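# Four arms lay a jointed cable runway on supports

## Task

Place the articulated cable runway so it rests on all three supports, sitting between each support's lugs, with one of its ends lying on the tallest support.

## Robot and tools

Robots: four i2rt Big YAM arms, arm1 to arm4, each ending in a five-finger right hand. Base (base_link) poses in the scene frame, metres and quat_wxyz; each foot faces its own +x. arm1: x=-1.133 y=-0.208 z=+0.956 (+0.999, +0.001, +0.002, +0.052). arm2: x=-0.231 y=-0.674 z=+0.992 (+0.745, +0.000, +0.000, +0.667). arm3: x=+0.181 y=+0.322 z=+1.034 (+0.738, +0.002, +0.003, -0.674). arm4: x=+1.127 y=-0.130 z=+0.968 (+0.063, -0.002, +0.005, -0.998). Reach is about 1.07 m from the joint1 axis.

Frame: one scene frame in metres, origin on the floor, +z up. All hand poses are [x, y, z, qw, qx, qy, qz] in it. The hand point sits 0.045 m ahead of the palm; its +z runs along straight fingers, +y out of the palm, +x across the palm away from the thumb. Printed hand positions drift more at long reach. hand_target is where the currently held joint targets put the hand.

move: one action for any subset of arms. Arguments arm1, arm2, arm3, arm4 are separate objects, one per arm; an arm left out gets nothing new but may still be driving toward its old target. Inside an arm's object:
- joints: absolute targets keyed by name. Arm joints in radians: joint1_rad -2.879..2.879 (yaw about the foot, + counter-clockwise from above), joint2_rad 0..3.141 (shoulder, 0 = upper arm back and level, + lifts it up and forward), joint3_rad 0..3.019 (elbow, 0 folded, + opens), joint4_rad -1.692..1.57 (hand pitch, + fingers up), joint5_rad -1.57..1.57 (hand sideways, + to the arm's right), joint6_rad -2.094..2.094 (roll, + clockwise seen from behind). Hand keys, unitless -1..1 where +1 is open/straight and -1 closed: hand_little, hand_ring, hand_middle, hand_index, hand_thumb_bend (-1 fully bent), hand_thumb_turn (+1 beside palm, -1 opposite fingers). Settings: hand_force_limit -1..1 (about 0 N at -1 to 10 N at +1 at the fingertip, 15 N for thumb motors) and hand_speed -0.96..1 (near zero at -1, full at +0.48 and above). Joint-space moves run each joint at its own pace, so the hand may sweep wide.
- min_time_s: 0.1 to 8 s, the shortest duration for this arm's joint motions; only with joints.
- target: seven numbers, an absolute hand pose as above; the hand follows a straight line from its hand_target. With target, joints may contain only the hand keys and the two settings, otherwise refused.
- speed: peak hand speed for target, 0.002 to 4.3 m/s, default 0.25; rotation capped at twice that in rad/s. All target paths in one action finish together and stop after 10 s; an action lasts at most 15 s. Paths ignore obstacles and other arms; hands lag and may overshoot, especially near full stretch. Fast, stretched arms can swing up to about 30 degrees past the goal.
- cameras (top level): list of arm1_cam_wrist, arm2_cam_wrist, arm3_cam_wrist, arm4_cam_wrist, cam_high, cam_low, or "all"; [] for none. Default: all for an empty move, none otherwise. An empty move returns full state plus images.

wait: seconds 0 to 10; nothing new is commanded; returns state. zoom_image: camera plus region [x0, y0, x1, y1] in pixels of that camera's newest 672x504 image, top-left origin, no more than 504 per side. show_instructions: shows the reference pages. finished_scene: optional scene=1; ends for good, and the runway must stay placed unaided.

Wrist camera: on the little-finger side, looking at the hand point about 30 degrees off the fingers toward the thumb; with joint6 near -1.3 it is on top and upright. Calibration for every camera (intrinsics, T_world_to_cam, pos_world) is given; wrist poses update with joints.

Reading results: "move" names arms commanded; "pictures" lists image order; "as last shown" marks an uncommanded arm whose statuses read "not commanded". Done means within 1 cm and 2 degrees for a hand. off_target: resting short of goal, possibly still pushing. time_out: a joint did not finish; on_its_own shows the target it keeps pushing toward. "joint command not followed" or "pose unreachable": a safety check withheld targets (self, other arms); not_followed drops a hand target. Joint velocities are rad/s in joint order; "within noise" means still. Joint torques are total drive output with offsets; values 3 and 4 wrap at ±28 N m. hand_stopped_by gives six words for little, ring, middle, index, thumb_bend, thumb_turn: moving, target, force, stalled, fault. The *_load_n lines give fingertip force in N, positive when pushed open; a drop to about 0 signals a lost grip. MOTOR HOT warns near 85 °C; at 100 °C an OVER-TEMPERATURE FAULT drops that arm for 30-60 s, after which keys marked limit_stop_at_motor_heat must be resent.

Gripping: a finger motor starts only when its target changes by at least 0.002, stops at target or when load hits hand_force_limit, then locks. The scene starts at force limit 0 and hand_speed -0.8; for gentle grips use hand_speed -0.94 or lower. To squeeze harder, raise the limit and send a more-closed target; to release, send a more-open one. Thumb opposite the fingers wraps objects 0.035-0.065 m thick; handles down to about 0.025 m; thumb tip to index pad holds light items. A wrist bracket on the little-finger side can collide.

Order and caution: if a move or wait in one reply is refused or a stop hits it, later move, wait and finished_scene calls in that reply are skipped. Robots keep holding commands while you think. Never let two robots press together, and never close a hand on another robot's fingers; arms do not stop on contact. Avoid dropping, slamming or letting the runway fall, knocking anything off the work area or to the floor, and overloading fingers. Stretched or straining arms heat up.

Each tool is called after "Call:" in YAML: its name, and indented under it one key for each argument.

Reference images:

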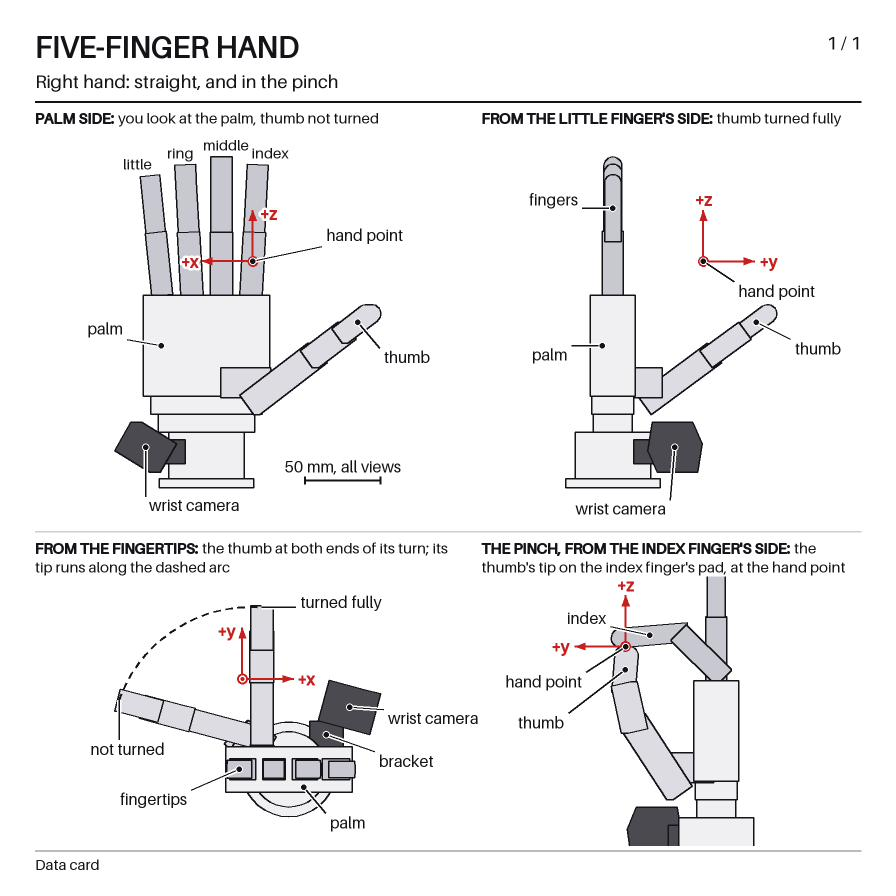

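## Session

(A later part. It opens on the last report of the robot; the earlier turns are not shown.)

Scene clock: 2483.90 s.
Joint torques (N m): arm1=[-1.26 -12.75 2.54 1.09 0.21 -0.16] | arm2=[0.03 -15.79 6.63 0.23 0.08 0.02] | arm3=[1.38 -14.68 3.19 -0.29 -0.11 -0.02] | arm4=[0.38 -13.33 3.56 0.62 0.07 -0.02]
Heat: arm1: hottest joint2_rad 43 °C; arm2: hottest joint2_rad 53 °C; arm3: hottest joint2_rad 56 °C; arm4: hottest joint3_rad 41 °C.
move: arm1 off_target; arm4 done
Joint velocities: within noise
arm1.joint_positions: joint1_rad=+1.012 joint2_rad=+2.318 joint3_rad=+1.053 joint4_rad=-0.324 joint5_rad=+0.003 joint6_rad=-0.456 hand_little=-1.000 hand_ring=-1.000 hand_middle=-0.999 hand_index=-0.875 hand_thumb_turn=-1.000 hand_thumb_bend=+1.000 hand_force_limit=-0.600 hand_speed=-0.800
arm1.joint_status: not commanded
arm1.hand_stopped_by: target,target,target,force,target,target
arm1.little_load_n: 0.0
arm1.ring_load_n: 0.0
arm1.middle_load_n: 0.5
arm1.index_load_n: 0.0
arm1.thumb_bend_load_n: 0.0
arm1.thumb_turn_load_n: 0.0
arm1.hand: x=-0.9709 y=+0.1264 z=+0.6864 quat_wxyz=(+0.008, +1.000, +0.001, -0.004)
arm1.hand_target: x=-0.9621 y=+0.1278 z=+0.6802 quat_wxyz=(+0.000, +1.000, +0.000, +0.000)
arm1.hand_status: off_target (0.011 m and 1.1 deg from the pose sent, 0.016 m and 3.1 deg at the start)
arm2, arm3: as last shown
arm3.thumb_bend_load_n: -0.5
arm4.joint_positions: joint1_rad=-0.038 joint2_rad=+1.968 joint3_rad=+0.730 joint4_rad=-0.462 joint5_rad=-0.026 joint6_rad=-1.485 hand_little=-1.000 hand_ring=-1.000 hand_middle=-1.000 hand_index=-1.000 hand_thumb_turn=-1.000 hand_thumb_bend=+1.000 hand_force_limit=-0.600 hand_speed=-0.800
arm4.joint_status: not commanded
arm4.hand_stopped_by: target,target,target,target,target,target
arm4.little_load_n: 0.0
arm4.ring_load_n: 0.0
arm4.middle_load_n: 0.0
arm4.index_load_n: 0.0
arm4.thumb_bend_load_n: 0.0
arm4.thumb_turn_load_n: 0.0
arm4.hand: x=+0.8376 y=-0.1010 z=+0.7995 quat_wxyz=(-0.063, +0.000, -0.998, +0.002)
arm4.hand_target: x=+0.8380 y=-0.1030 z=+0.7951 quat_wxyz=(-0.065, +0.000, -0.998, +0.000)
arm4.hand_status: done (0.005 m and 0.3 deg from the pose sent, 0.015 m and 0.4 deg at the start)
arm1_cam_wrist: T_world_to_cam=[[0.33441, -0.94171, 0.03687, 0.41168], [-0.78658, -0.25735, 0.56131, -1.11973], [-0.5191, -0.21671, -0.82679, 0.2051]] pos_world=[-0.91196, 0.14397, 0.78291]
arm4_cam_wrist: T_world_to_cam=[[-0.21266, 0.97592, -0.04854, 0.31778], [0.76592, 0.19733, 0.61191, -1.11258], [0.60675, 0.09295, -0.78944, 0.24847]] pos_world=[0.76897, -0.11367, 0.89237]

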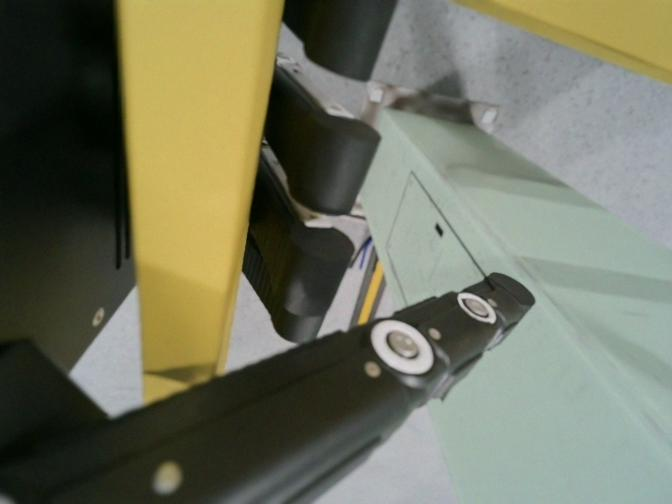

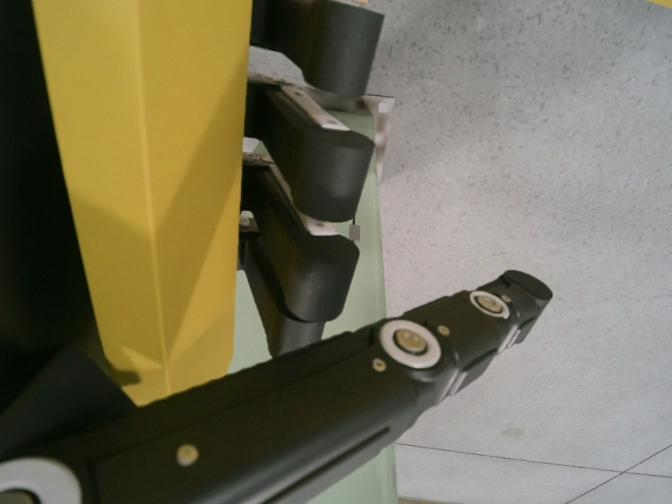

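Call:
move:
  arm1: {"target":[-0.966,0.127,0.670,0,1,0,0],"speed":0.02}
  arm4: {"joints":{"hand_little":1,"hand_ring":1,"hand_middle":1,"hand_index":1,"hand_speed":-0.7}}
  cameras: ["arm1_cam_wrist","arm4_cam_wrist"]

Scene clock: 2492.93 s.
Joint torques (N m): arm1=[-1.03 -11.28 2.62 1.28 0.22 -0.1] | arm2=[0.44 -15.21 6.48 0.25 0.05 -0.01] | arm3=[1.67 -14.74 3.14 -0.32 -0.11 -0.03] | arm4=[0.15 -13.45 3.62 0.68 0.11 0]
Heat: arm1: hottest joint2_rad 43 °C; arm2: hottest joint2_rad 52 °C; arm3: hottest joint2_rad 56 °C; arm4: hottest joint3_rad 41 °C.
move: arm1 off_target; arm4 done
Joint velocities: within noise
arm1.joint_positions: joint1_rad=+1.012 joint2_rad=+2.327 joint3_rad=+1.053 joint4_rad=-0.305 joint5_rad=+0.002 joint6_rad=-0.456 hand_little=-1.000 hand_ring=-1.000 hand_middle=-0.999 hand_index=-0.875 hand_thumb_turn=-1.000 hand_thumb_bend=+1.000 hand_force_limit=-0.600 hand_speed=-0.800
arm1.joint_status: not commanded
arm1.hand_stopped_by: target,target,target,force,target,target
arm1.little_load_n: 0.0
arm1.ring_load_n: 0.0
arm1.middle_load_n: 0.0
arm1.index_load_n: 0.0
arm1.thumb_bend_load_n: 0.0
arm1.thumb_turn_load_n: 0.0
arm1.hand: x=-0.9705 y=+0.1277 z=+0.6820 quat_wxyz=(+0.004, +1.000, +0.001, -0.003)
arm1.hand_target: x=-0.9662 y=+0.1268 z=+0.6705 quat_wxyz=(+0.000, +1.000, +0.000, +0.000)
arm1.hand_status: off_target (0.013 m and 0.5 deg from the pose sent, 0.017 m and 1.1 deg at the start)
arm2, arm3: as last shown
arm3.middle_load_n: -0.5
arm3.index_load_n: -0.5
arm4.joint_positions: joint1_rad=-0.038 joint2_rad=+1.968 joint3_rad=+0.730 joint4_rad=-0.462 joint5_rad=-0.026 joint6_rad=-1.485 hand_little=+1.000 hand_ring=+1.000 hand_middle=+1.000 hand_index=+1.000 hand_thumb_turn=-1.000 hand_thumb_bend=+1.000 hand_force_limit=-0.600 hand_speed=-0.700
arm4.joint_status: all done
arm4.hand_stopped_by: target,target,target,target,target,target
arm4.little_load_n: 0.5
arm4.ring_load_n: 0.0
arm4.middle_load_n: 0.0
arm4.index_load_n: 0.0
arm4.thumb_bend_load_n: 0.0
arm4.thumb_turn_load_n: 0.0
arm4.hand: x=+0.8376 y=-0.1010 z=+0.7995 quat_wxyz=(-0.063, +0.000, -0.998, +0.002)
arm4.hand_target: x=+0.8380 y=-0.1030 z=+0.7951 quat_wxyz=(-0.065, +0.000, -0.998, +0.000)
arm4.hand_status: not commanded
arm1_cam_wrist: T_world_to_cam=[[0.33431, -0.942, 0.02938, 0.41805], [-0.78835, -0.26242, 0.55646, -1.11437], [-0.51647, -0.20919, -0.83036, 0.20603]] pos_world=[-0.91186, 0.14447, 0.7789]
arm4_cam_wrist: T_world_to_cam=[[-0.21266, 0.97592, -0.04854, 0.31778], [0.76592, 0.19733, 0.61191, -1.11258], [0.60675, 0.09295, -0.78944, 0.24847]] pos_world=[0.76897, -0.11367, 0.89237]

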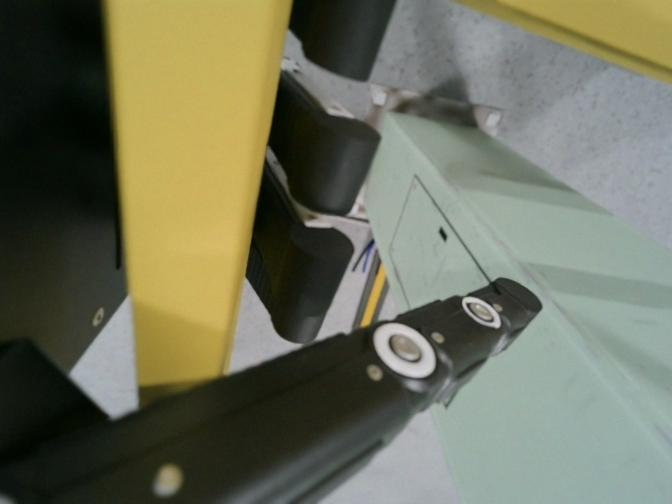

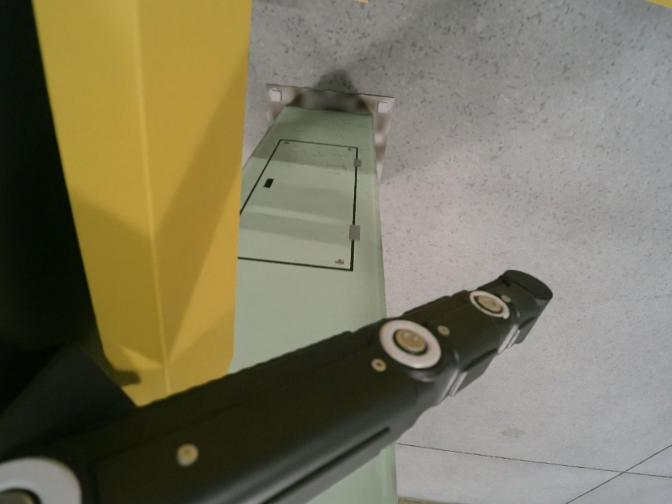

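Call:
move:
  arm1: {"joints":{"hand_little":1,"hand_ring":1,"hand_middle":1,"hand_index":1,"hand_speed":-0.7}}
  arm4: {"target":[0.838,-0.113,0.83,0.065,0,0.9979,0],"speed":0.04}
  cameras: ["arm1_cam_wrist","arm4_cam_wrist"]

Call:
zoom_image:
  camera: "arm1_cam_wrist"
  region: [80, 0, 400, 460]

Scene clock: 2507.80 s.
Joint torques (N m): arm1=[-0.85 -11.4 2.67 1.16 0.2 -0.09] | arm2=[-0.09 -15.56 6.69 0.1 0.06 0.03] | arm3=[1.44 -14.56 3.17 -0.28 -0.12 0] | arm4=[0.15 -14.62 4.03 -0.16 -0.1 0.03]
Heat: arm1: hottest joint2_rad 42 °C; arm2: hottest joint2_rad 52 °C; arm3: hottest joint2_rad 55 °C; arm4: hottest joint3_rad 41 °C.
move: arm1 done; arm4 done
Joint velocities: within noise
arm1.joint_positions: joint1_rad=+1.012 joint2_rad=+2.327 joint3_rad=+1.053 joint4_rad=-0.302 joint5_rad=+0.002 joint6_rad=-0.456 hand_little=+1.000 hand_ring=+1.000 hand_middle=+1.000 hand_index=+1.000 hand_thumb_turn=-1.000 hand_thumb_bend=+1.000 hand_force_limit=-0.600 hand_speed=-0.700
arm1.joint_status: all done
arm1.hand_stopped_by: target,target,target,target,target,target
arm1.little_load_n: 0.0
arm1.ring_load_n: 0.0
arm1.middle_load_n: 0.0
arm1.index_load_n: 0.0
arm1.thumb_bend_load_n: -0.5
arm1.thumb_turn_load_n: 0.5
arm1.hand: x=-0.9701 y=+0.1284 z=+0.6817 quat_wxyz=(+0.002, +1.000, +0.001, -0.002)
arm1.hand_target: x=-0.9662 y=+0.1268 z=+0.6705 quat_wxyz=(+0.000, +1.000, +0.000, +0.000)
arm1.hand_status: not commanded
arm2, arm3: as last shown
arm2.thumb_bend_load_n: -0.5
arm3.middle_load_n: 0.0
arm3.index_load_n: 0.0
arm3.thumb_bend_load_n: 0.0
arm4.joint_positions: joint1_rad=-0.013 joint2_rad=+1.884 joint3_rad=+0.730 joint4_rad=-0.547 joint5_rad=-0.026 joint6_rad=-1.460 hand_little=+1.000 hand_ring=+1.000 hand_middle=+1.000 hand_index=+1.000 hand_thumb_turn=-1.000 hand_thumb_bend=+1.000 hand_force_limit=-0.600 hand_speed=-0.700
arm4.joint_status: not commanded
arm4.hand_stopped_by: target,target,target,target,target,target
arm4.little_load_n: 0.0
arm4.ring_load_n: 0.0
arm4.middle_load_n: 0.0
arm4.index_load_n: 0.0
arm4.thumb_bend_load_n: 0.0
arm4.thumb_turn_load_n: 0.0
arm4.hand: x=+0.8368 y=-0.1095 z=+0.8278 quat_wxyz=(-0.064, +0.000, -0.998, +0.000)
arm4.hand_target: x=+0.8379 y=-0.1129 z=+0.8300 quat_wxyz=(-0.065, +0.000, -0.998, +0.000)
arm4.hand_status: done (0.004 m and 0.2 deg from the pose sent, 0.033 m and 0.3 deg at the start)
arm1_cam_wrist: T_world_to_cam=[[0.33422, -0.9421, 0.02749, 0.41977], [-0.78927, -0.26383, 0.55447, -1.1131], [-0.51511, -0.20701, -0.83175, 0.20806]] pos_world=[-0.91166, 0.14487, 0.7787]
arm4_cam_wrist: T_world_to_cam=[[-0.21318, 0.97595, -0.0455, 0.32514], [0.76516, 0.19573, 0.61336, -1.12837], [0.60752, 0.09594, -0.78849, 0.271]] pos_world=[0.76807, -0.12247, 0.92058]

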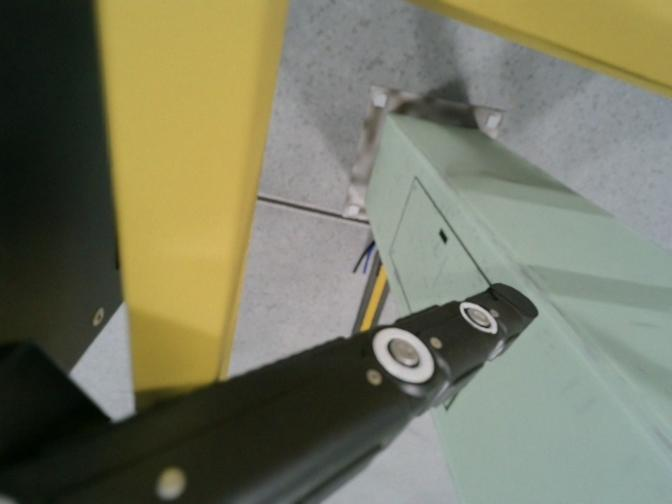

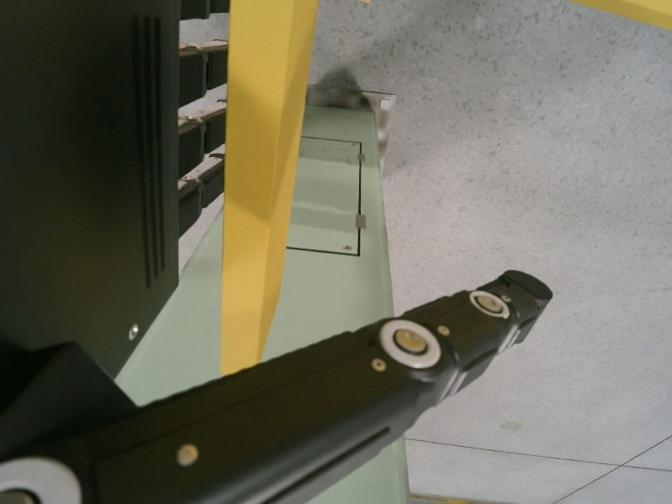

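Scaled by 1.096 from the camera's image (finer frame: 960x720).

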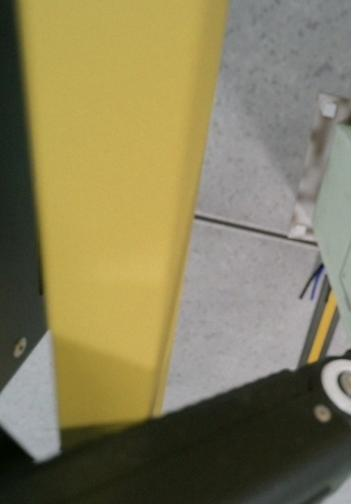

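Call:
move:
  arm1: {"target":[-0.968,0.132,0.705,0,1,0,0],"speed":0.04}
  arm4: {"target":[0.838,-0.12,0.96,0.065,0,0.9979,0],"speed":0.1}
  cameras: ["arm1_cam_wrist","arm4_cam_wrist","cam_high"]

Scene clock: 2515.17 s.
Joint torques (N m): arm1=[-0.26 -14.86 1.73 -0.12 0.19 0.01] | arm2=[-0.5 -15.79 6.63 0.29 0.1 0.05] | arm3=[1.49 -14.92 3.08 -0.35 -0.11 -0.01] | arm4=[0.62 -10.99 9.46 -0.24 -0.16 0.06]
Heat: arm1: hottest joint2_rad 42 °C; arm2: hottest joint2_rad 51 °C; arm3: hottest joint2_rad 55 °C; arm4: hottest joint3_rad 41 °C.
move: arm1 done; arm4 off_target
Joint velocities: within noise
arm1.joint_positions: joint1_rad=+1.012 joint2_rad=+2.281 joint3_rad=+1.046 joint4_rad=-0.333 joint5_rad=+0.002 joint6_rad=-0.456 hand_little=+1.000 hand_ring=+1.000 hand_middle=+1.000 hand_index=+1.000 hand_thumb_turn=-1.000 hand_thumb_bend=+1.000 hand_force_limit=-0.600 hand_speed=-0.700
arm1.joint_status: not commanded
arm1.hand_stopped_by: target,target,target,target,target,target
arm1.little_load_n: -0.5
arm1.ring_load_n: 0.0
arm1.middle_load_n: 0.0
arm1.index_load_n: 0.0
arm1.thumb_bend_load_n: 0.0
arm1.thumb_turn_load_n: 0.0
arm1.hand: x=-0.9676 y=+0.1334 z=+0.6998 quat_wxyz=(-0.001, +1.000, +0.001, +0.000)
arm1.hand_target: x=-0.9680 y=+0.1321 z=+0.7050 quat_wxyz=(+0.000, +1.000, +0.000, +0.000)
arm1.hand_status: done (0.005 m and 0.2 deg from the pose sent, 0.024 m and 0.4 deg at the start)
arm2, arm3: as last shown
arm2.index_load_n: -0.5
arm2.thumb_bend_load_n: 0.0
arm3.ring_load_n: -0.5
arm3.thumb_bend_load_n: -0.5
arm4.joint_positions: joint1_rad=+0.003 joint2_rad=+1.540 joint3_rad=+0.768 joint4_rad=-0.951 joint5_rad=-0.026 joint6_rad=-1.445 hand_little=+1.000 hand_ring=+1.000 hand_middle=+1.000 hand_index=+1.000 hand_thumb_turn=-1.000 hand_thumb_bend=+1.000 hand_force_limit=-0.600 hand_speed=-0.700
arm4.joint_status: not commanded
arm4.hand_stopped_by: target,target,target,target,target,target
arm4.little_load_n: 0.0
arm4.ring_load_n: 0.0
arm4.middle_load_n: 0.0
arm4.index_load_n: 0.0
arm4.thumb_bend_load_n: -0.5
arm4.thumb_turn_load_n: 0.0
arm4.hand: x=+0.8497 y=-0.1142 z=+0.9537 quat_wxyz=(-0.074, +0.000, -0.997, -0.002)
arm4.hand_target: x=+0.8382 y=-0.1199 z=+0.9599 quat_wxyz=(-0.065, +0.000, -0.998, +0.000)
arm4.hand_status: off_target (0.014 m and 1.1 deg from the pose sent, 0.133 m and 0.1 deg at the start)
arm1_cam_wrist: T_world_to_cam=[[0.33415, -0.94227, 0.02158, 0.42725], [-0.79133, -0.26803, 0.54951, -1.11771], [-0.512, -0.2007, -0.83521, 0.23003]] pos_world=[-0.90946, 0.14917, 0.79709]
arm4_cam_wrist: T_world_to_cam=[[-0.21206, 0.9762, -0.04543, 0.33728], [0.75164, 0.19263, 0.63082, -1.22007], [0.62455, 0.09963, -0.7746, 0.33561]] pos_world=[0.77897, -0.12767, 1.04492]

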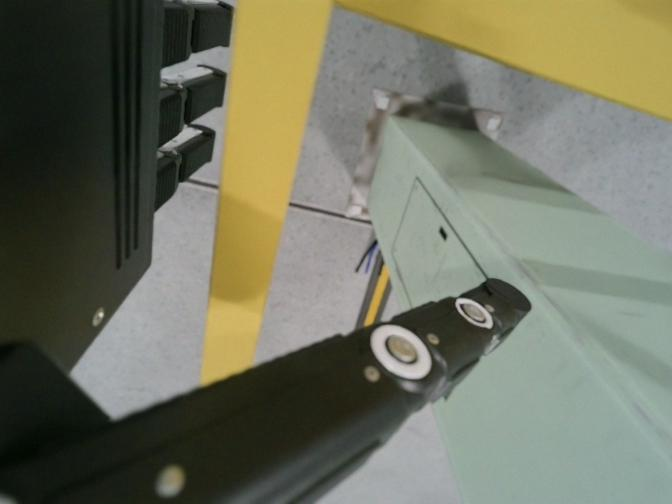

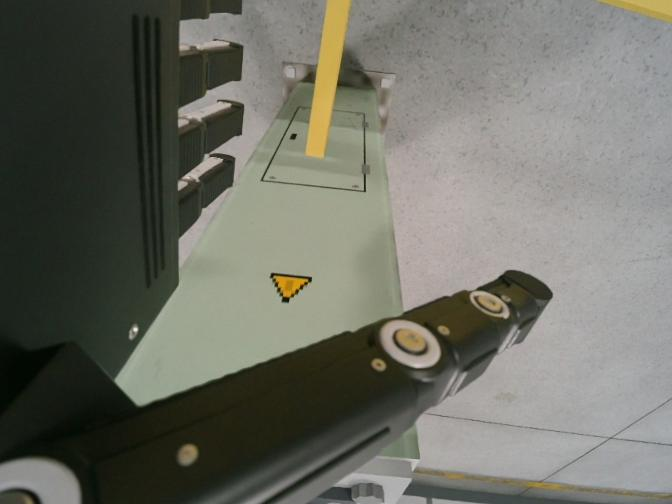

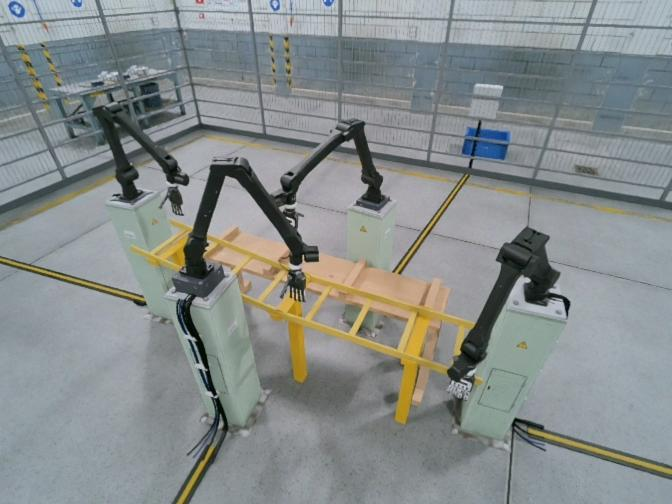

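Call:
move:
  arm1: {"target":[-0.962,0.14,0.86,0,1,0,0],"speed":0.08}
  arm2: {"target":[-0.02,-0.28,1.1,0,0.9984,0,0.0567],"speed":0.12}
  arm3: {"target":[-0.10,0.2,0.95,0,0,1,0],"speed":0.1}
  cameras: ["arm1_cam_wrist","arm2_cam_wrist","arm3_cam_wrist","cam_high","cam_low"]

Call:
zoom_image:
  camera: "cam_high"
  region: [380, 280, 500, 400]

Call:
zoom_image:
  camera: "cam_high"
  region: [240, 250, 340, 350]

Call:
zoom_image:
  camera: "cam_high"
  region: [115, 195, 215, 285]

Call:
zoom_image:
  camera: "cam_low"
  region: [160, 260, 300, 370]

Call:
zoom_image:
  camera: "cam_low"
  region: [420, 290, 560, 370]

Scene clock: 2530.63 s.
Joint torques (N m): arm1=[-0.5 -13.1 5.71 -0.2 0.2 -0.03] | arm2=[0.21 -12.28 6.93 0.44 0.01 0] | arm3=[0.21 -12.34 3.78 -0.31 -0.12 -0.14] | arm4=[0.56 -12.1 9.63 0.01 -0.26 0.06]
Heat: arm1: hottest joint2_rad 42 °C; arm2: hottest joint2_rad 51 °C; arm3: hottest joint2_rad 54 °C; arm4: hottest joint3_rad 42 °C.
move: arm1 done; arm2 done; arm3 done
Joint velocities: within noise
arm1.joint_positions: joint1_rad=+1.012 joint2_rad=+1.914 joint3_rad=+1.019 joint4_rad=-0.685 joint5_rad=+0.002 joint6_rad=-0.456 hand_little=+1.000 hand_ring=+1.000 hand_middle=+1.000 hand_index=+1.000 hand_thumb_turn=-1.000 hand_thumb_bend=+1.000 hand_force_limit=-0.600 hand_speed=-0.700
arm1.joint_status: not commanded
arm1.hand_stopped_by: target,target,target,target,target,target
arm1.little_load_n: 0.0
arm1.ring_load_n: -0.5
arm1.middle_load_n: 0.0
arm1.index_load_n: 0.0
arm1.thumb_bend_load_n: 0.0
arm1.thumb_turn_load_n: 0.0
arm1.hand: x=-0.9658 y=+0.1359 z=+0.8543 quat_wxyz=(+0.004, +1.000, +0.001, -0.003)
arm1.hand_target: x=-0.9621 y=+0.1399 z=+0.8599 quat_wxyz=(+0.000, +1.000, +0.000, +0.000)
arm1.hand_status: done (0.008 m and 0.5 deg from the pose sent, 0.161 m and 0.2 deg at the start)
arm2.joint_positions: joint1_rad=-0.333 joint2_rad=+1.704 joint3_rad=+1.394 joint4_rad=-1.195 joint5_rad=+0.104 joint6_rad=-0.445 hand_little=+0.800 hand_ring=+0.800 hand_middle=+0.800 hand_index=+0.800 hand_thumb_turn=-1.000 hand_thumb_bend=+1.000 hand_force_limit=+0.200 hand_speed=-0.700
arm2.joint_status: not commanded
arm2.hand_stopped_by: target,target,target,target,target,target
arm2.little_load_n: 0.0
arm2.ring_load_n: 0.0
arm2.middle_load_n: 0.0
arm2.index_load_n: 0.0
arm2.thumb_bend_load_n: -0.5
arm2.thumb_turn_load_n: 0.0
arm2.hand: x=-0.0199 y=-0.2723 z=+1.1009 quat_wxyz=(-0.007, +0.998, -0.001, +0.061)
arm2.hand_target: x=-0.0201 y=-0.2799 z=+1.1000 quat_wxyz=(+0.000, +0.998, +0.000, +0.057)
arm2.hand_status: done (0.008 m and 1.0 deg from the pose sent, 0.112 m and 1.2 deg at the start)
arm3.joint_positions: joint1_rad=-1.125 joint2_rad=+1.717 joint3_rad=+0.759 joint4_rad=-0.606 joint5_rad=-0.003 joint6_rad=-1.034 hand_little=+1.000 hand_ring=+1.000 hand_middle=+1.000 hand_index=+1.000 hand_thumb_turn=-1.000 hand_thumb_bend=+1.000 hand_force_limit=-0.600 hand_speed=-0.700
arm3.joint_status: not commanded
arm3.hand_stopped_by: target,target,target,target,target,target
arm3.little_load_n: 0.0
arm3.ring_load_n: -0.5
arm3.middle_load_n: 0.0
arm3.index_load_n: 0.0
arm3.thumb_bend_load_n: 0.0
arm3.thumb_turn_load_n: 0.0
arm3.hand: x=-0.1017 y=+0.1961 z=+0.9472 quat_wxyz=(+0.002, +0.000, -1.000, -0.001)
arm3.hand_target: x=-0.1001 y=+0.1999 z=+0.9499 quat_wxyz=(+0.000, +0.000, -1.000, +0.000)
arm3.hand_status: done (0.005 m and 0.2 deg from the pose sent, 0.097 m and 0.6 deg at the start)
arm4: as last shown
arm4.thumb_bend_load_n: 0.0
arm1_cam_wrist: T_world_to_cam=[[0.33429, -0.94199, 0.02993, 0.4186], [-0.78845, -0.26212, 0.55645, -1.20453], [-0.51633, -0.20962, -0.83034, 0.35343]] pos_world=[-0.90716, 0.15267, 0.9512]
arm2_cam_wrist: T_world_to_cam=[[0.19712, -0.98032, -0.01106, -0.24394], [-0.90774, -0.18676, 0.37566, -0.47828], [-0.37034, -0.06401, -0.92669, 1.11072]] pos_world=[0.02526, -0.25736, 1.20627]
arm3_cam_wrist: T_world_to_cam=[[-0.24373, 0.96879, -0.04513, -0.16867], [0.84927, 0.23567, 0.47244, -0.40165], [0.46834, 0.07682, -0.88021, 0.98332]] pos_world=[-0.16053, 0.18252, 1.04767]

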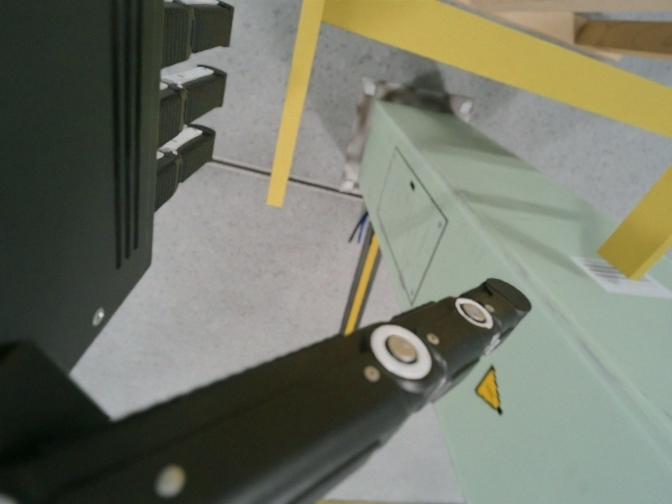

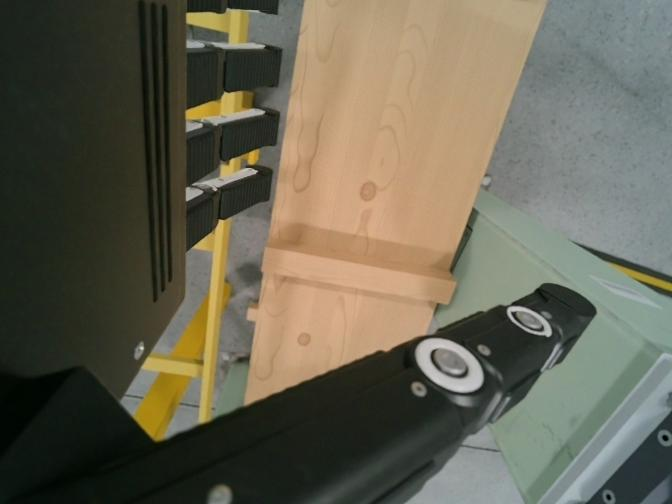

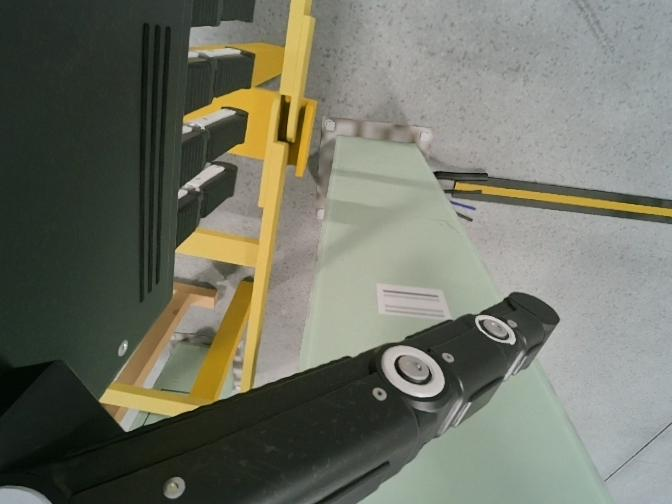

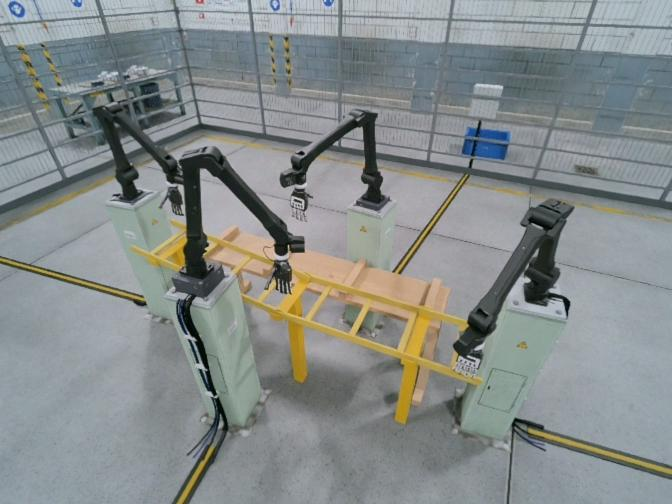

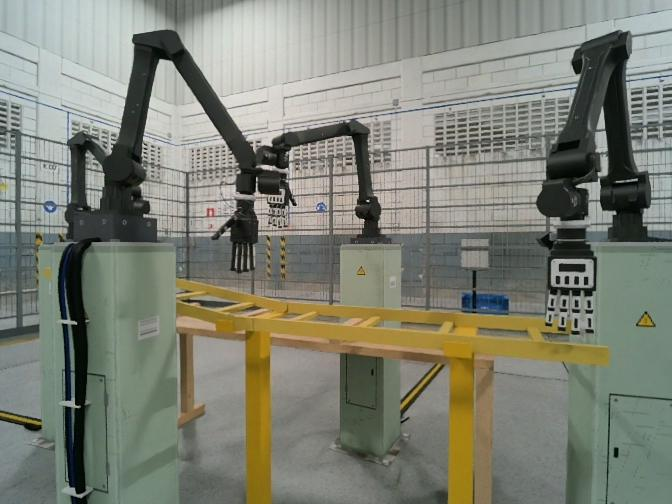

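Scaled by 4.200 from the camera's image (finer frame: 960x720).

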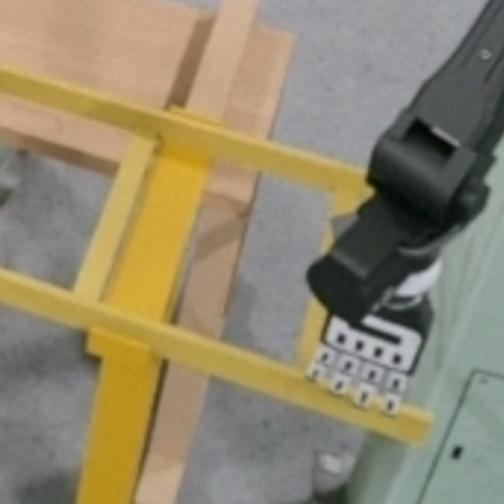

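Scaled by 5.040 from the camera's image (finer frame: 960x720).

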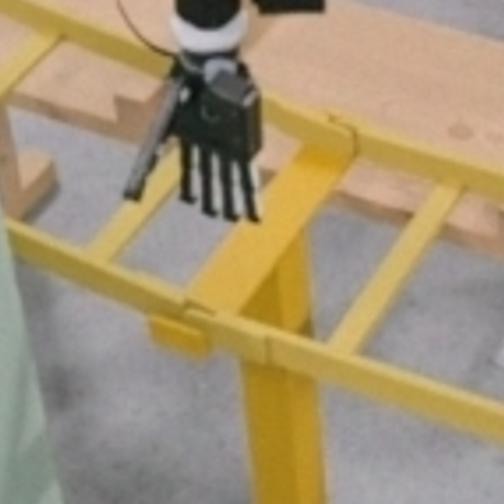

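Scaled by 5.040 from the camera's image (finer frame: 960x720).

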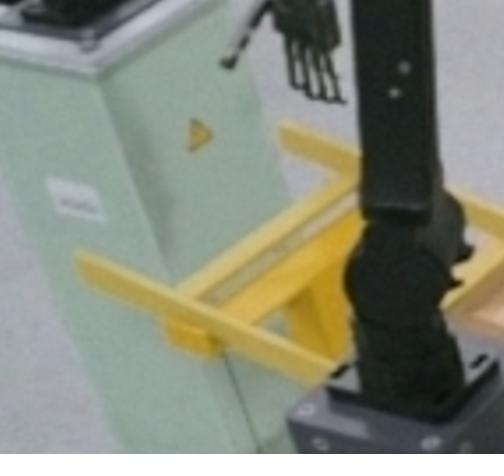

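Scaled by 3.600 from the camera's image (finer frame: 960x720).

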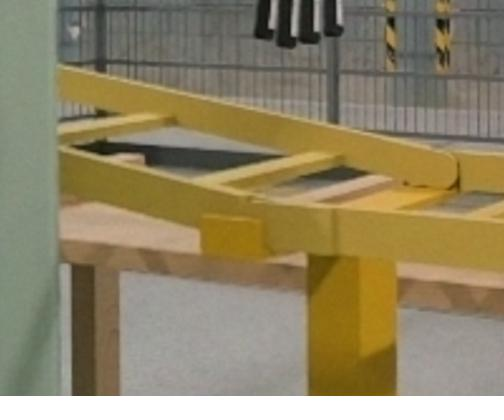

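Scaled by 3.600 from the camera's image (finer frame: 960x720).

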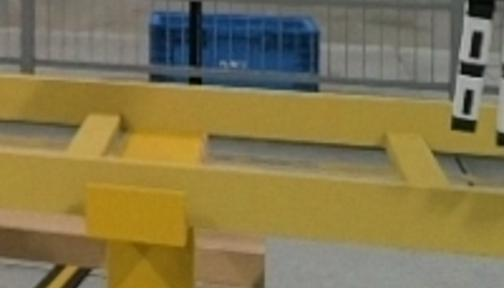

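Call:
zoom_image:
  camera: "cam_high"
  region: [130, 235, 190, 280]

Call:
zoom_image:
  camera: "cam_high"
  region: [150, 205, 240, 270]

Call:
zoom_image:
  camera: "arm3_cam_wrist"
  region: [180, 0, 360, 300]

Scaled by 8.400 from the camera's image (finer frame: 960x720).

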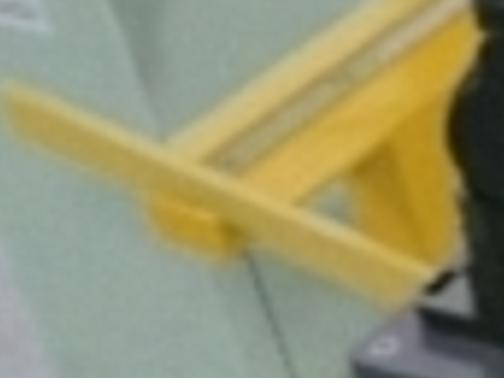

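Scaled by 5.600 from the camera's image (finer frame: 960x720).

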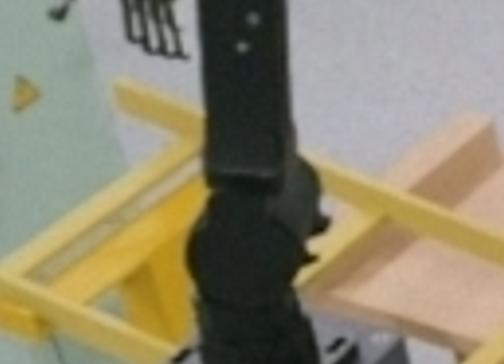

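Scaled by 1.680 from the camera's image (finer frame: 960x720).

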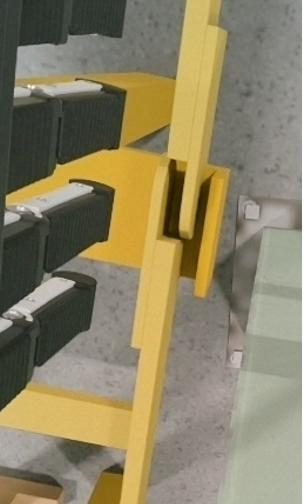

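Call:
move:
  arm4: {"target":[0.62,-0.02,1.0,0.065,0,0.9979,0],"speed":0.15}
  arm1: {"target":[-0.93,0.02,0.98,0,1,0,0],"speed":0.15}
  cameras: ["arm4_cam_wrist","arm1_cam_wrist"]

Scene clock: 2559.63 s.
Joint torques (N m): arm1=[-1.08 -8.53 5.9 -0.18 0.2 -0.18] | arm2=[-0.38 -11.93 6.9 0.32 0.04 0.03] | arm3=[0.5 -12.1 3.78 -0.32 -0.13 -0.14] | arm4=[-0.97 -18.08 12.33 0.02 0.11 -0.16]
Heat: arm1: hottest joint2_rad 43 °C; arm2: hottest joint2_rad 51 °C; arm3: hottest joint2_rad 53 °C; arm4: hottest joint3_rad 45 °C.
move: arm1 done; arm4 off_target
Joint velocities: within noise
arm1.joint_positions: joint1_rad=+0.801 joint2_rad=+1.496 joint3_rad=+0.881 joint4_rad=-0.943 joint5_rad=+0.002 joint6_rad=-0.661 hand_little=+1.000 hand_ring=+1.000 hand_middle=+1.000 hand_index=+1.000 hand_thumb_turn=-1.000 hand_thumb_bend=+1.000 hand_force_limit=-0.600 hand_speed=-0.700
arm1.joint_status: not commanded
arm1.hand_stopped_by: target,target,target,target,target,target
arm1.little_load_n: 0.0
arm1.ring_load_n: 0.0
arm1.middle_load_n: -0.5
arm1.index_load_n: 0.0
arm1.thumb_bend_load_n: 0.0
arm1.thumb_turn_load_n: 0.0
arm1.hand: x=-0.9311 y=+0.0278 z=+0.9792 quat_wxyz=(-0.005, +1.000, -0.002, +0.003)
arm1.hand_target: x=-0.9300 y=+0.0202 z=+0.9799 quat_wxyz=(+0.000, +1.000, +0.000, +0.000)
arm1.hand_status: done (0.008 m and 0.6 deg from the pose sent, 0.175 m and 0.5 deg at the start)
arm2, arm3: as last shown
arm2.thumb_bend_load_n: 0.0
arm3.joint_positions: joint1_rad=-1.125 joint2_rad=+1.717 joint3_rad=+0.759 joint4_rad=-0.606 joint5_rad=-0.003 joint6_rad=-1.035 hand_little=+1.000 hand_ring=+1.000 hand_middle=+1.000 hand_index=+1.000 hand_thumb_turn=-1.000 hand_thumb_bend=+1.000 hand_force_limit=-0.600 hand_speed=-0.700
arm3.ring_load_n: 0.0
arm4.joint_positions: joint1_rad=-0.210 joint2_rad=+1.948 joint3_rad=+1.491 joint4_rad=-1.257 joint5_rad=-0.001 joint6_rad=-1.652 hand_little=+1.000 hand_ring=+1.000 hand_middle=+1.000 hand_index=+1.000 hand_thumb_turn=-1.000 hand_thumb_bend=+1.000 hand_force_limit=-0.600 hand_speed=-0.700
arm4.joint_status: not commanded
arm4.hand_stopped_by: target,target,target,target,target,target
arm4.little_load_n: 0.0
arm4.ring_load_n: 0.0
arm4.middle_load_n: 0.5
arm4.index_load_n: 0.0
arm4.thumb_bend_load_n: -0.5
arm4.thumb_turn_load_n: 0.0
arm4.hand: x=+0.6312 y=-0.0255 z=+0.9990 quat_wxyz=(-0.069, -0.002, -0.998, +0.001)
arm4.hand_target: x=+0.6203 y=-0.0200 z=+1.0000 quat_wxyz=(-0.065, +0.000, -0.998, +0.000)
arm4.hand_status: off_target (0.012 m and 0.5 deg from the pose sent, 0.253 m and 1.1 deg at the start)
pictures: arm1_cam_wrist, arm4_cam_wrist
arm1_cam_wrist: T_world_to_cam=[[0.32932, -0.94405, 0.01772, 0.30881], [-0.79581, -0.26741, 0.5433, -1.2687], [-0.50816, -0.19302, -0.83935, 0.46831]] pos_world=[-0.87337, 0.04266, 1.07689]
arm4_cam_wrist: T_world_to_cam=[[-0.20822, 0.97687, -0.04857, 0.20721], [0.75993, 0.19285, 0.62073, -1.09666], [0.61575, 0.09234, -0.78251, 0.51168]] pos_world=[0.56147, -0.03818, 1.0912]

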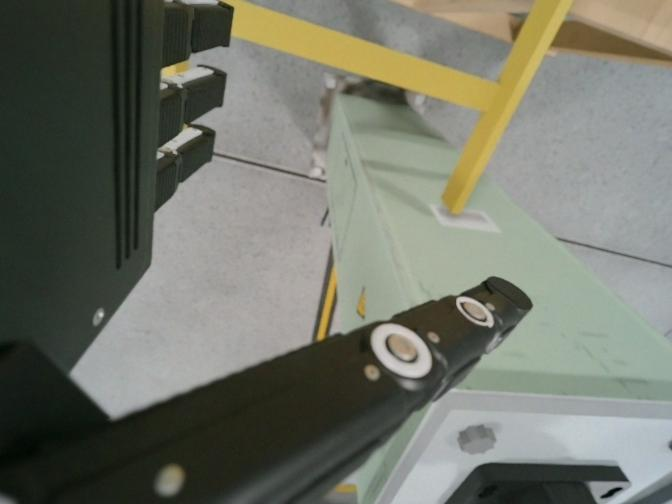

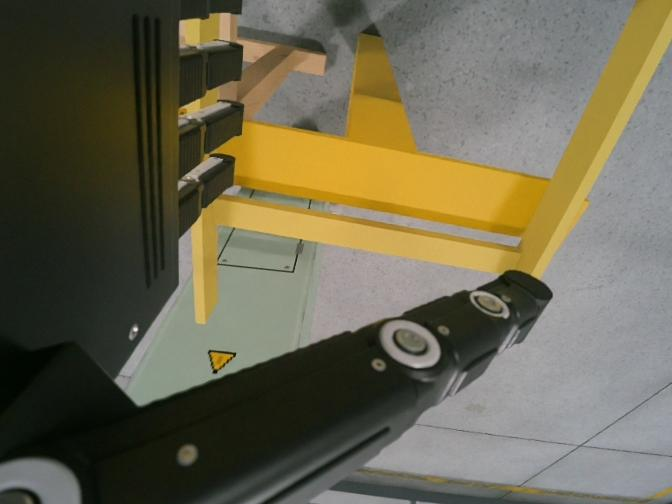

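Call:
zoom_image:
  camera: "arm4_cam_wrist"
  region: [480, 130, 660, 290]

Call:
zoom_image:
  camera: "arm4_cam_wrist"
  region: [170, 90, 350, 250]

Scaled by 2.800 from the camera's image (finer frame: 960x720).

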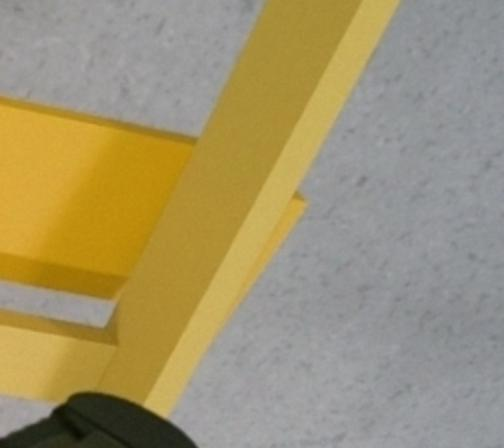

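Scaled by 2.800 from the camera's image (finer frame: 960x720).

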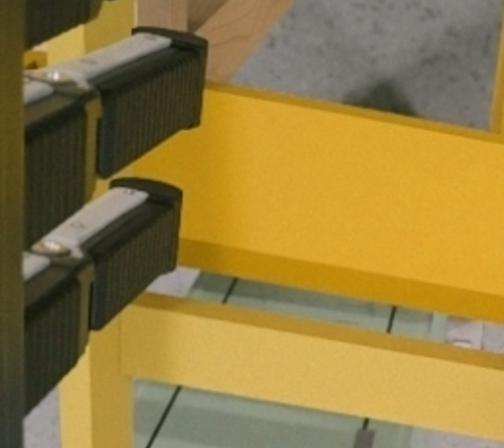

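Call:
move:
  arm4: {"target":[0.61,0.18,1.0,0.065,0,0.9979,0],"speed":0.15}
  cameras: ["arm4_cam_wrist","cam_high"]

Call:
zoom_image:
  camera: "arm4_cam_wrist"
  region: [200, 80, 440, 300]

Call:
move:
  arm4: {"target":[0.61,-0.15,1.0,0.065,0,0.9979,0],"speed":0.2}
  cameras: ["arm4_cam_wrist"]

Call:
zoom_image:
  camera: "arm4_cam_wrist"
  region: [200, 80, 440, 300]

Scene clock: 2590.47 s.
Joint torques (N m): arm1=[-1.32 -8.53 5.89 -0.17 0.19 -0.2] | arm2=[-0.44 -12.57 6.8 0.36 0.05 0.02] | arm3=[0.26 -12.22 3.78 -0.32 -0.12 -0.14] | arm4=[-0.15 -22.24 12.86 -0.12 0.11 -0.19]
Heat: arm1: hottest joint2_rad 41 °C; arm2: hottest joint2_rad 50 °C; arm3: hottest joint2_rad 53 °C; arm4: hottest joint3_rad 47 °C.
move: arm4 off_target
Joint velocities: within noise
arm1, arm2, arm3: as last shown
arm1.joint_positions: joint1_rad=+0.801 joint2_rad=+1.496 joint3_rad=+0.881 joint4_rad=-0.943 joint5_rad=+0.002 joint6_rad=-0.662 hand_little=+1.000 hand_ring=+1.000 hand_middle=+1.000 hand_index=+1.000 hand_thumb_turn=-1.000 hand_thumb_bend=+1.000 hand_force_limit=-0.600 hand_speed=-0.700
arm1.middle_load_n: 0.0
arm4.joint_positions: joint1_rad=-0.541 joint2_rad=+2.096 joint3_rad=+1.732 joint4_rad=-1.343 joint5_rad=+0.042 joint6_rad=-1.970 hand_little=+1.000 hand_ring=+1.000 hand_middle=+1.000 hand_index=+1.000 hand_thumb_turn=-1.000 hand_thumb_bend=+1.000 hand_force_limit=-0.600 hand_speed=-0.700
arm4.joint_status: not commanded
arm4.hand_stopped_by: target,target,target,target,target,target
arm4.little_load_n: 0.0
arm4.ring_load_n: 0.0
arm4.middle_load_n: 0.0
arm4.index_load_n: 0.0
arm4.thumb_bend_load_n: 0.0
arm4.thumb_turn_load_n: 0.0
arm4.hand: x=+0.6216 y=+0.1756 z=+0.9995 quat_wxyz=(-0.069, -0.007, -0.998, +0.002)
arm4.hand_target: x=+0.6103 y=+0.1798 z=+1.0001 quat_wxyz=(-0.065, +0.000, -0.998, +0.000)
arm4.hand_status: off_target (0.012 m and 0.9 deg from the pose sent, 0.207 m and 0.5 deg at the start)
arm4_cam_wrist: T_world_to_cam=[[-0.19919, 0.97867, -0.05022, 0.00442], [0.76171, 0.18686, 0.62039, -1.12811], [0.61655, 0.08532, -0.78268, 0.50021]] pos_world=[0.55177, 0.1638, 1.0916]

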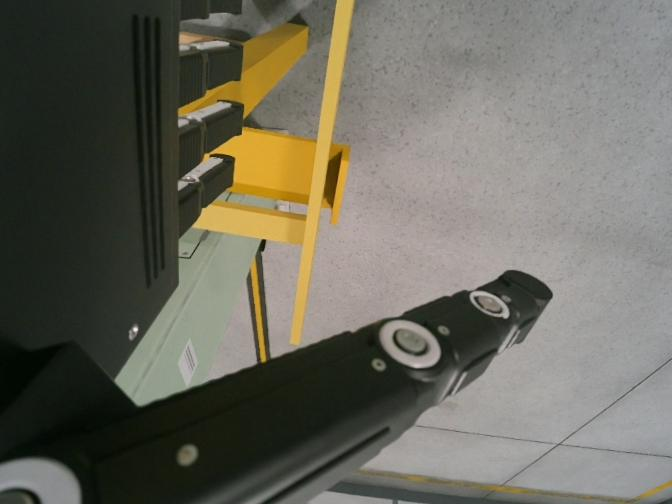

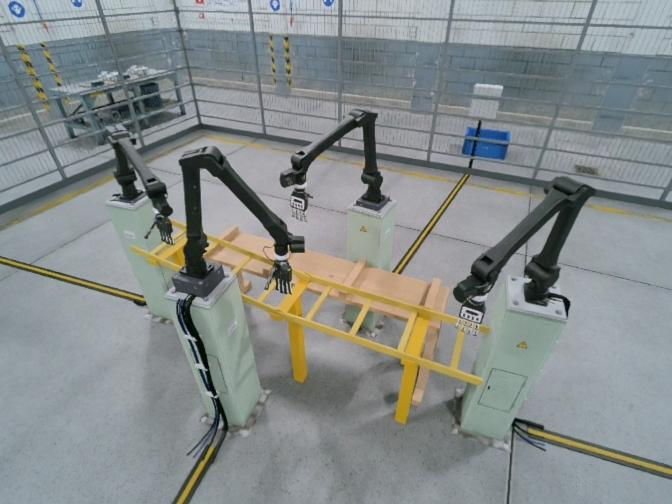

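Scaled by 2.100 from the camera's image (finer frame: 960x720).

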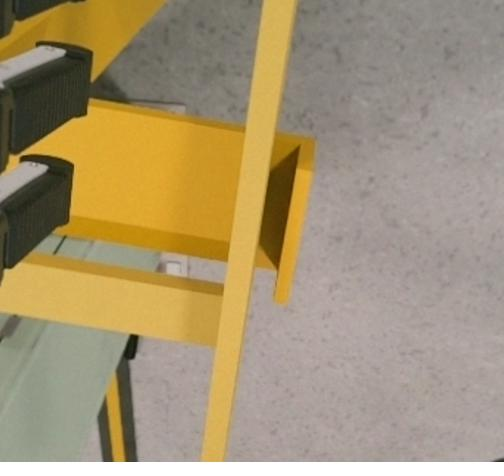

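Scene clock: 2592.97 s.
Joint torques (N m): arm1=[-1.26 -8.47 5.97 -0.17 0.19 -0.19] | arm2=[0.5 -13.57 6.82 0.27 0.04 0.03] | arm3=[0.44 -12.22 3.75 -0.31 -0.11 -0.15] | arm4=[-0.26 -21.42 10.89 0.34 -0.12 0.06]
Heat: arm1: hottest joint2_rad 41 °C; arm2: hottest joint2_rad 50 °C; arm3: hottest joint2_rad 53 °C; arm4: hottest joint3_rad 47 °C.
move: arm4 done
Joint velocities: within noise
arm1, arm2, arm3: as last shown
arm2.little_load_n: 0.5
arm4.joint_positions: joint1_rad=+0.015 joint2_rad=+1.996 joint3_rad=+1.559 joint4_rad=-1.285 joint5_rad=-0.028 joint6_rad=-1.449 hand_little=+1.000 hand_ring=+1.000 hand_middle=+1.000 hand_index=+1.000 hand_thumb_turn=-1.000 hand_thumb_bend=+1.000 hand_force_limit=-0.600 hand_speed=-0.700
arm4.joint_status: not commanded
arm4.hand_stopped_by: target,target,target,target,target,target
arm4.little_load_n: 0.0
arm4.ring_load_n: -0.5
arm4.middle_load_n: 0.0
arm4.index_load_n: 0.0
arm4.thumb_bend_load_n: 0.0
arm4.thumb_turn_load_n: 0.0
arm4.hand: x=+0.6176 y=-0.1511 z=+0.9953 quat_wxyz=(-0.074, +0.008, -0.997, -0.001)
arm4.hand_target: x=+0.6101 y=-0.1500 z=+1.0000 quat_wxyz=(-0.065, +0.000, -0.998, +0.000)
arm4.hand_status: done (0.009 m and 1.4 deg from the pose sent, 0.326 m and 0.9 deg at the start)
arm4_cam_wrist: T_world_to_cam=[[-0.22784, 0.97254, -0.0474, 0.33714], [0.74867, 0.20611, 0.63009, -1.06007], [0.62256, 0.10807, -0.77507, 0.51944]] pos_world=[0.54707, -0.16553, 1.08652]

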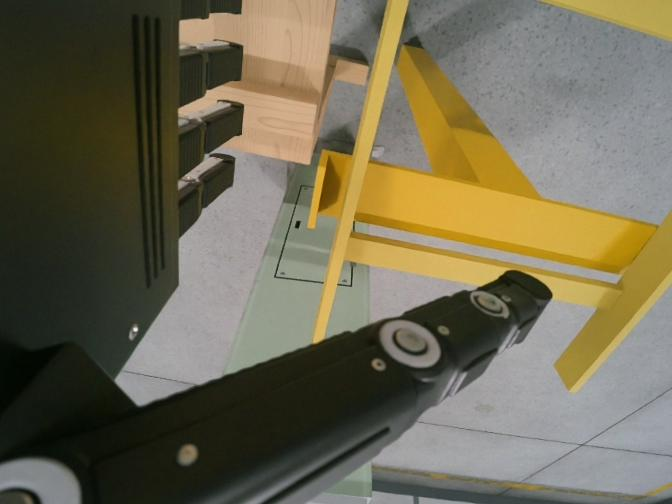

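Scaled by 2.100 from the camera's image (finer frame: 960x720).

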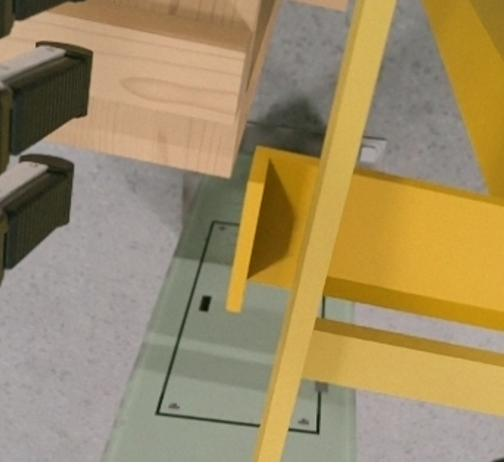

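Call:
finished_scene:

The scene is finished: the task was done.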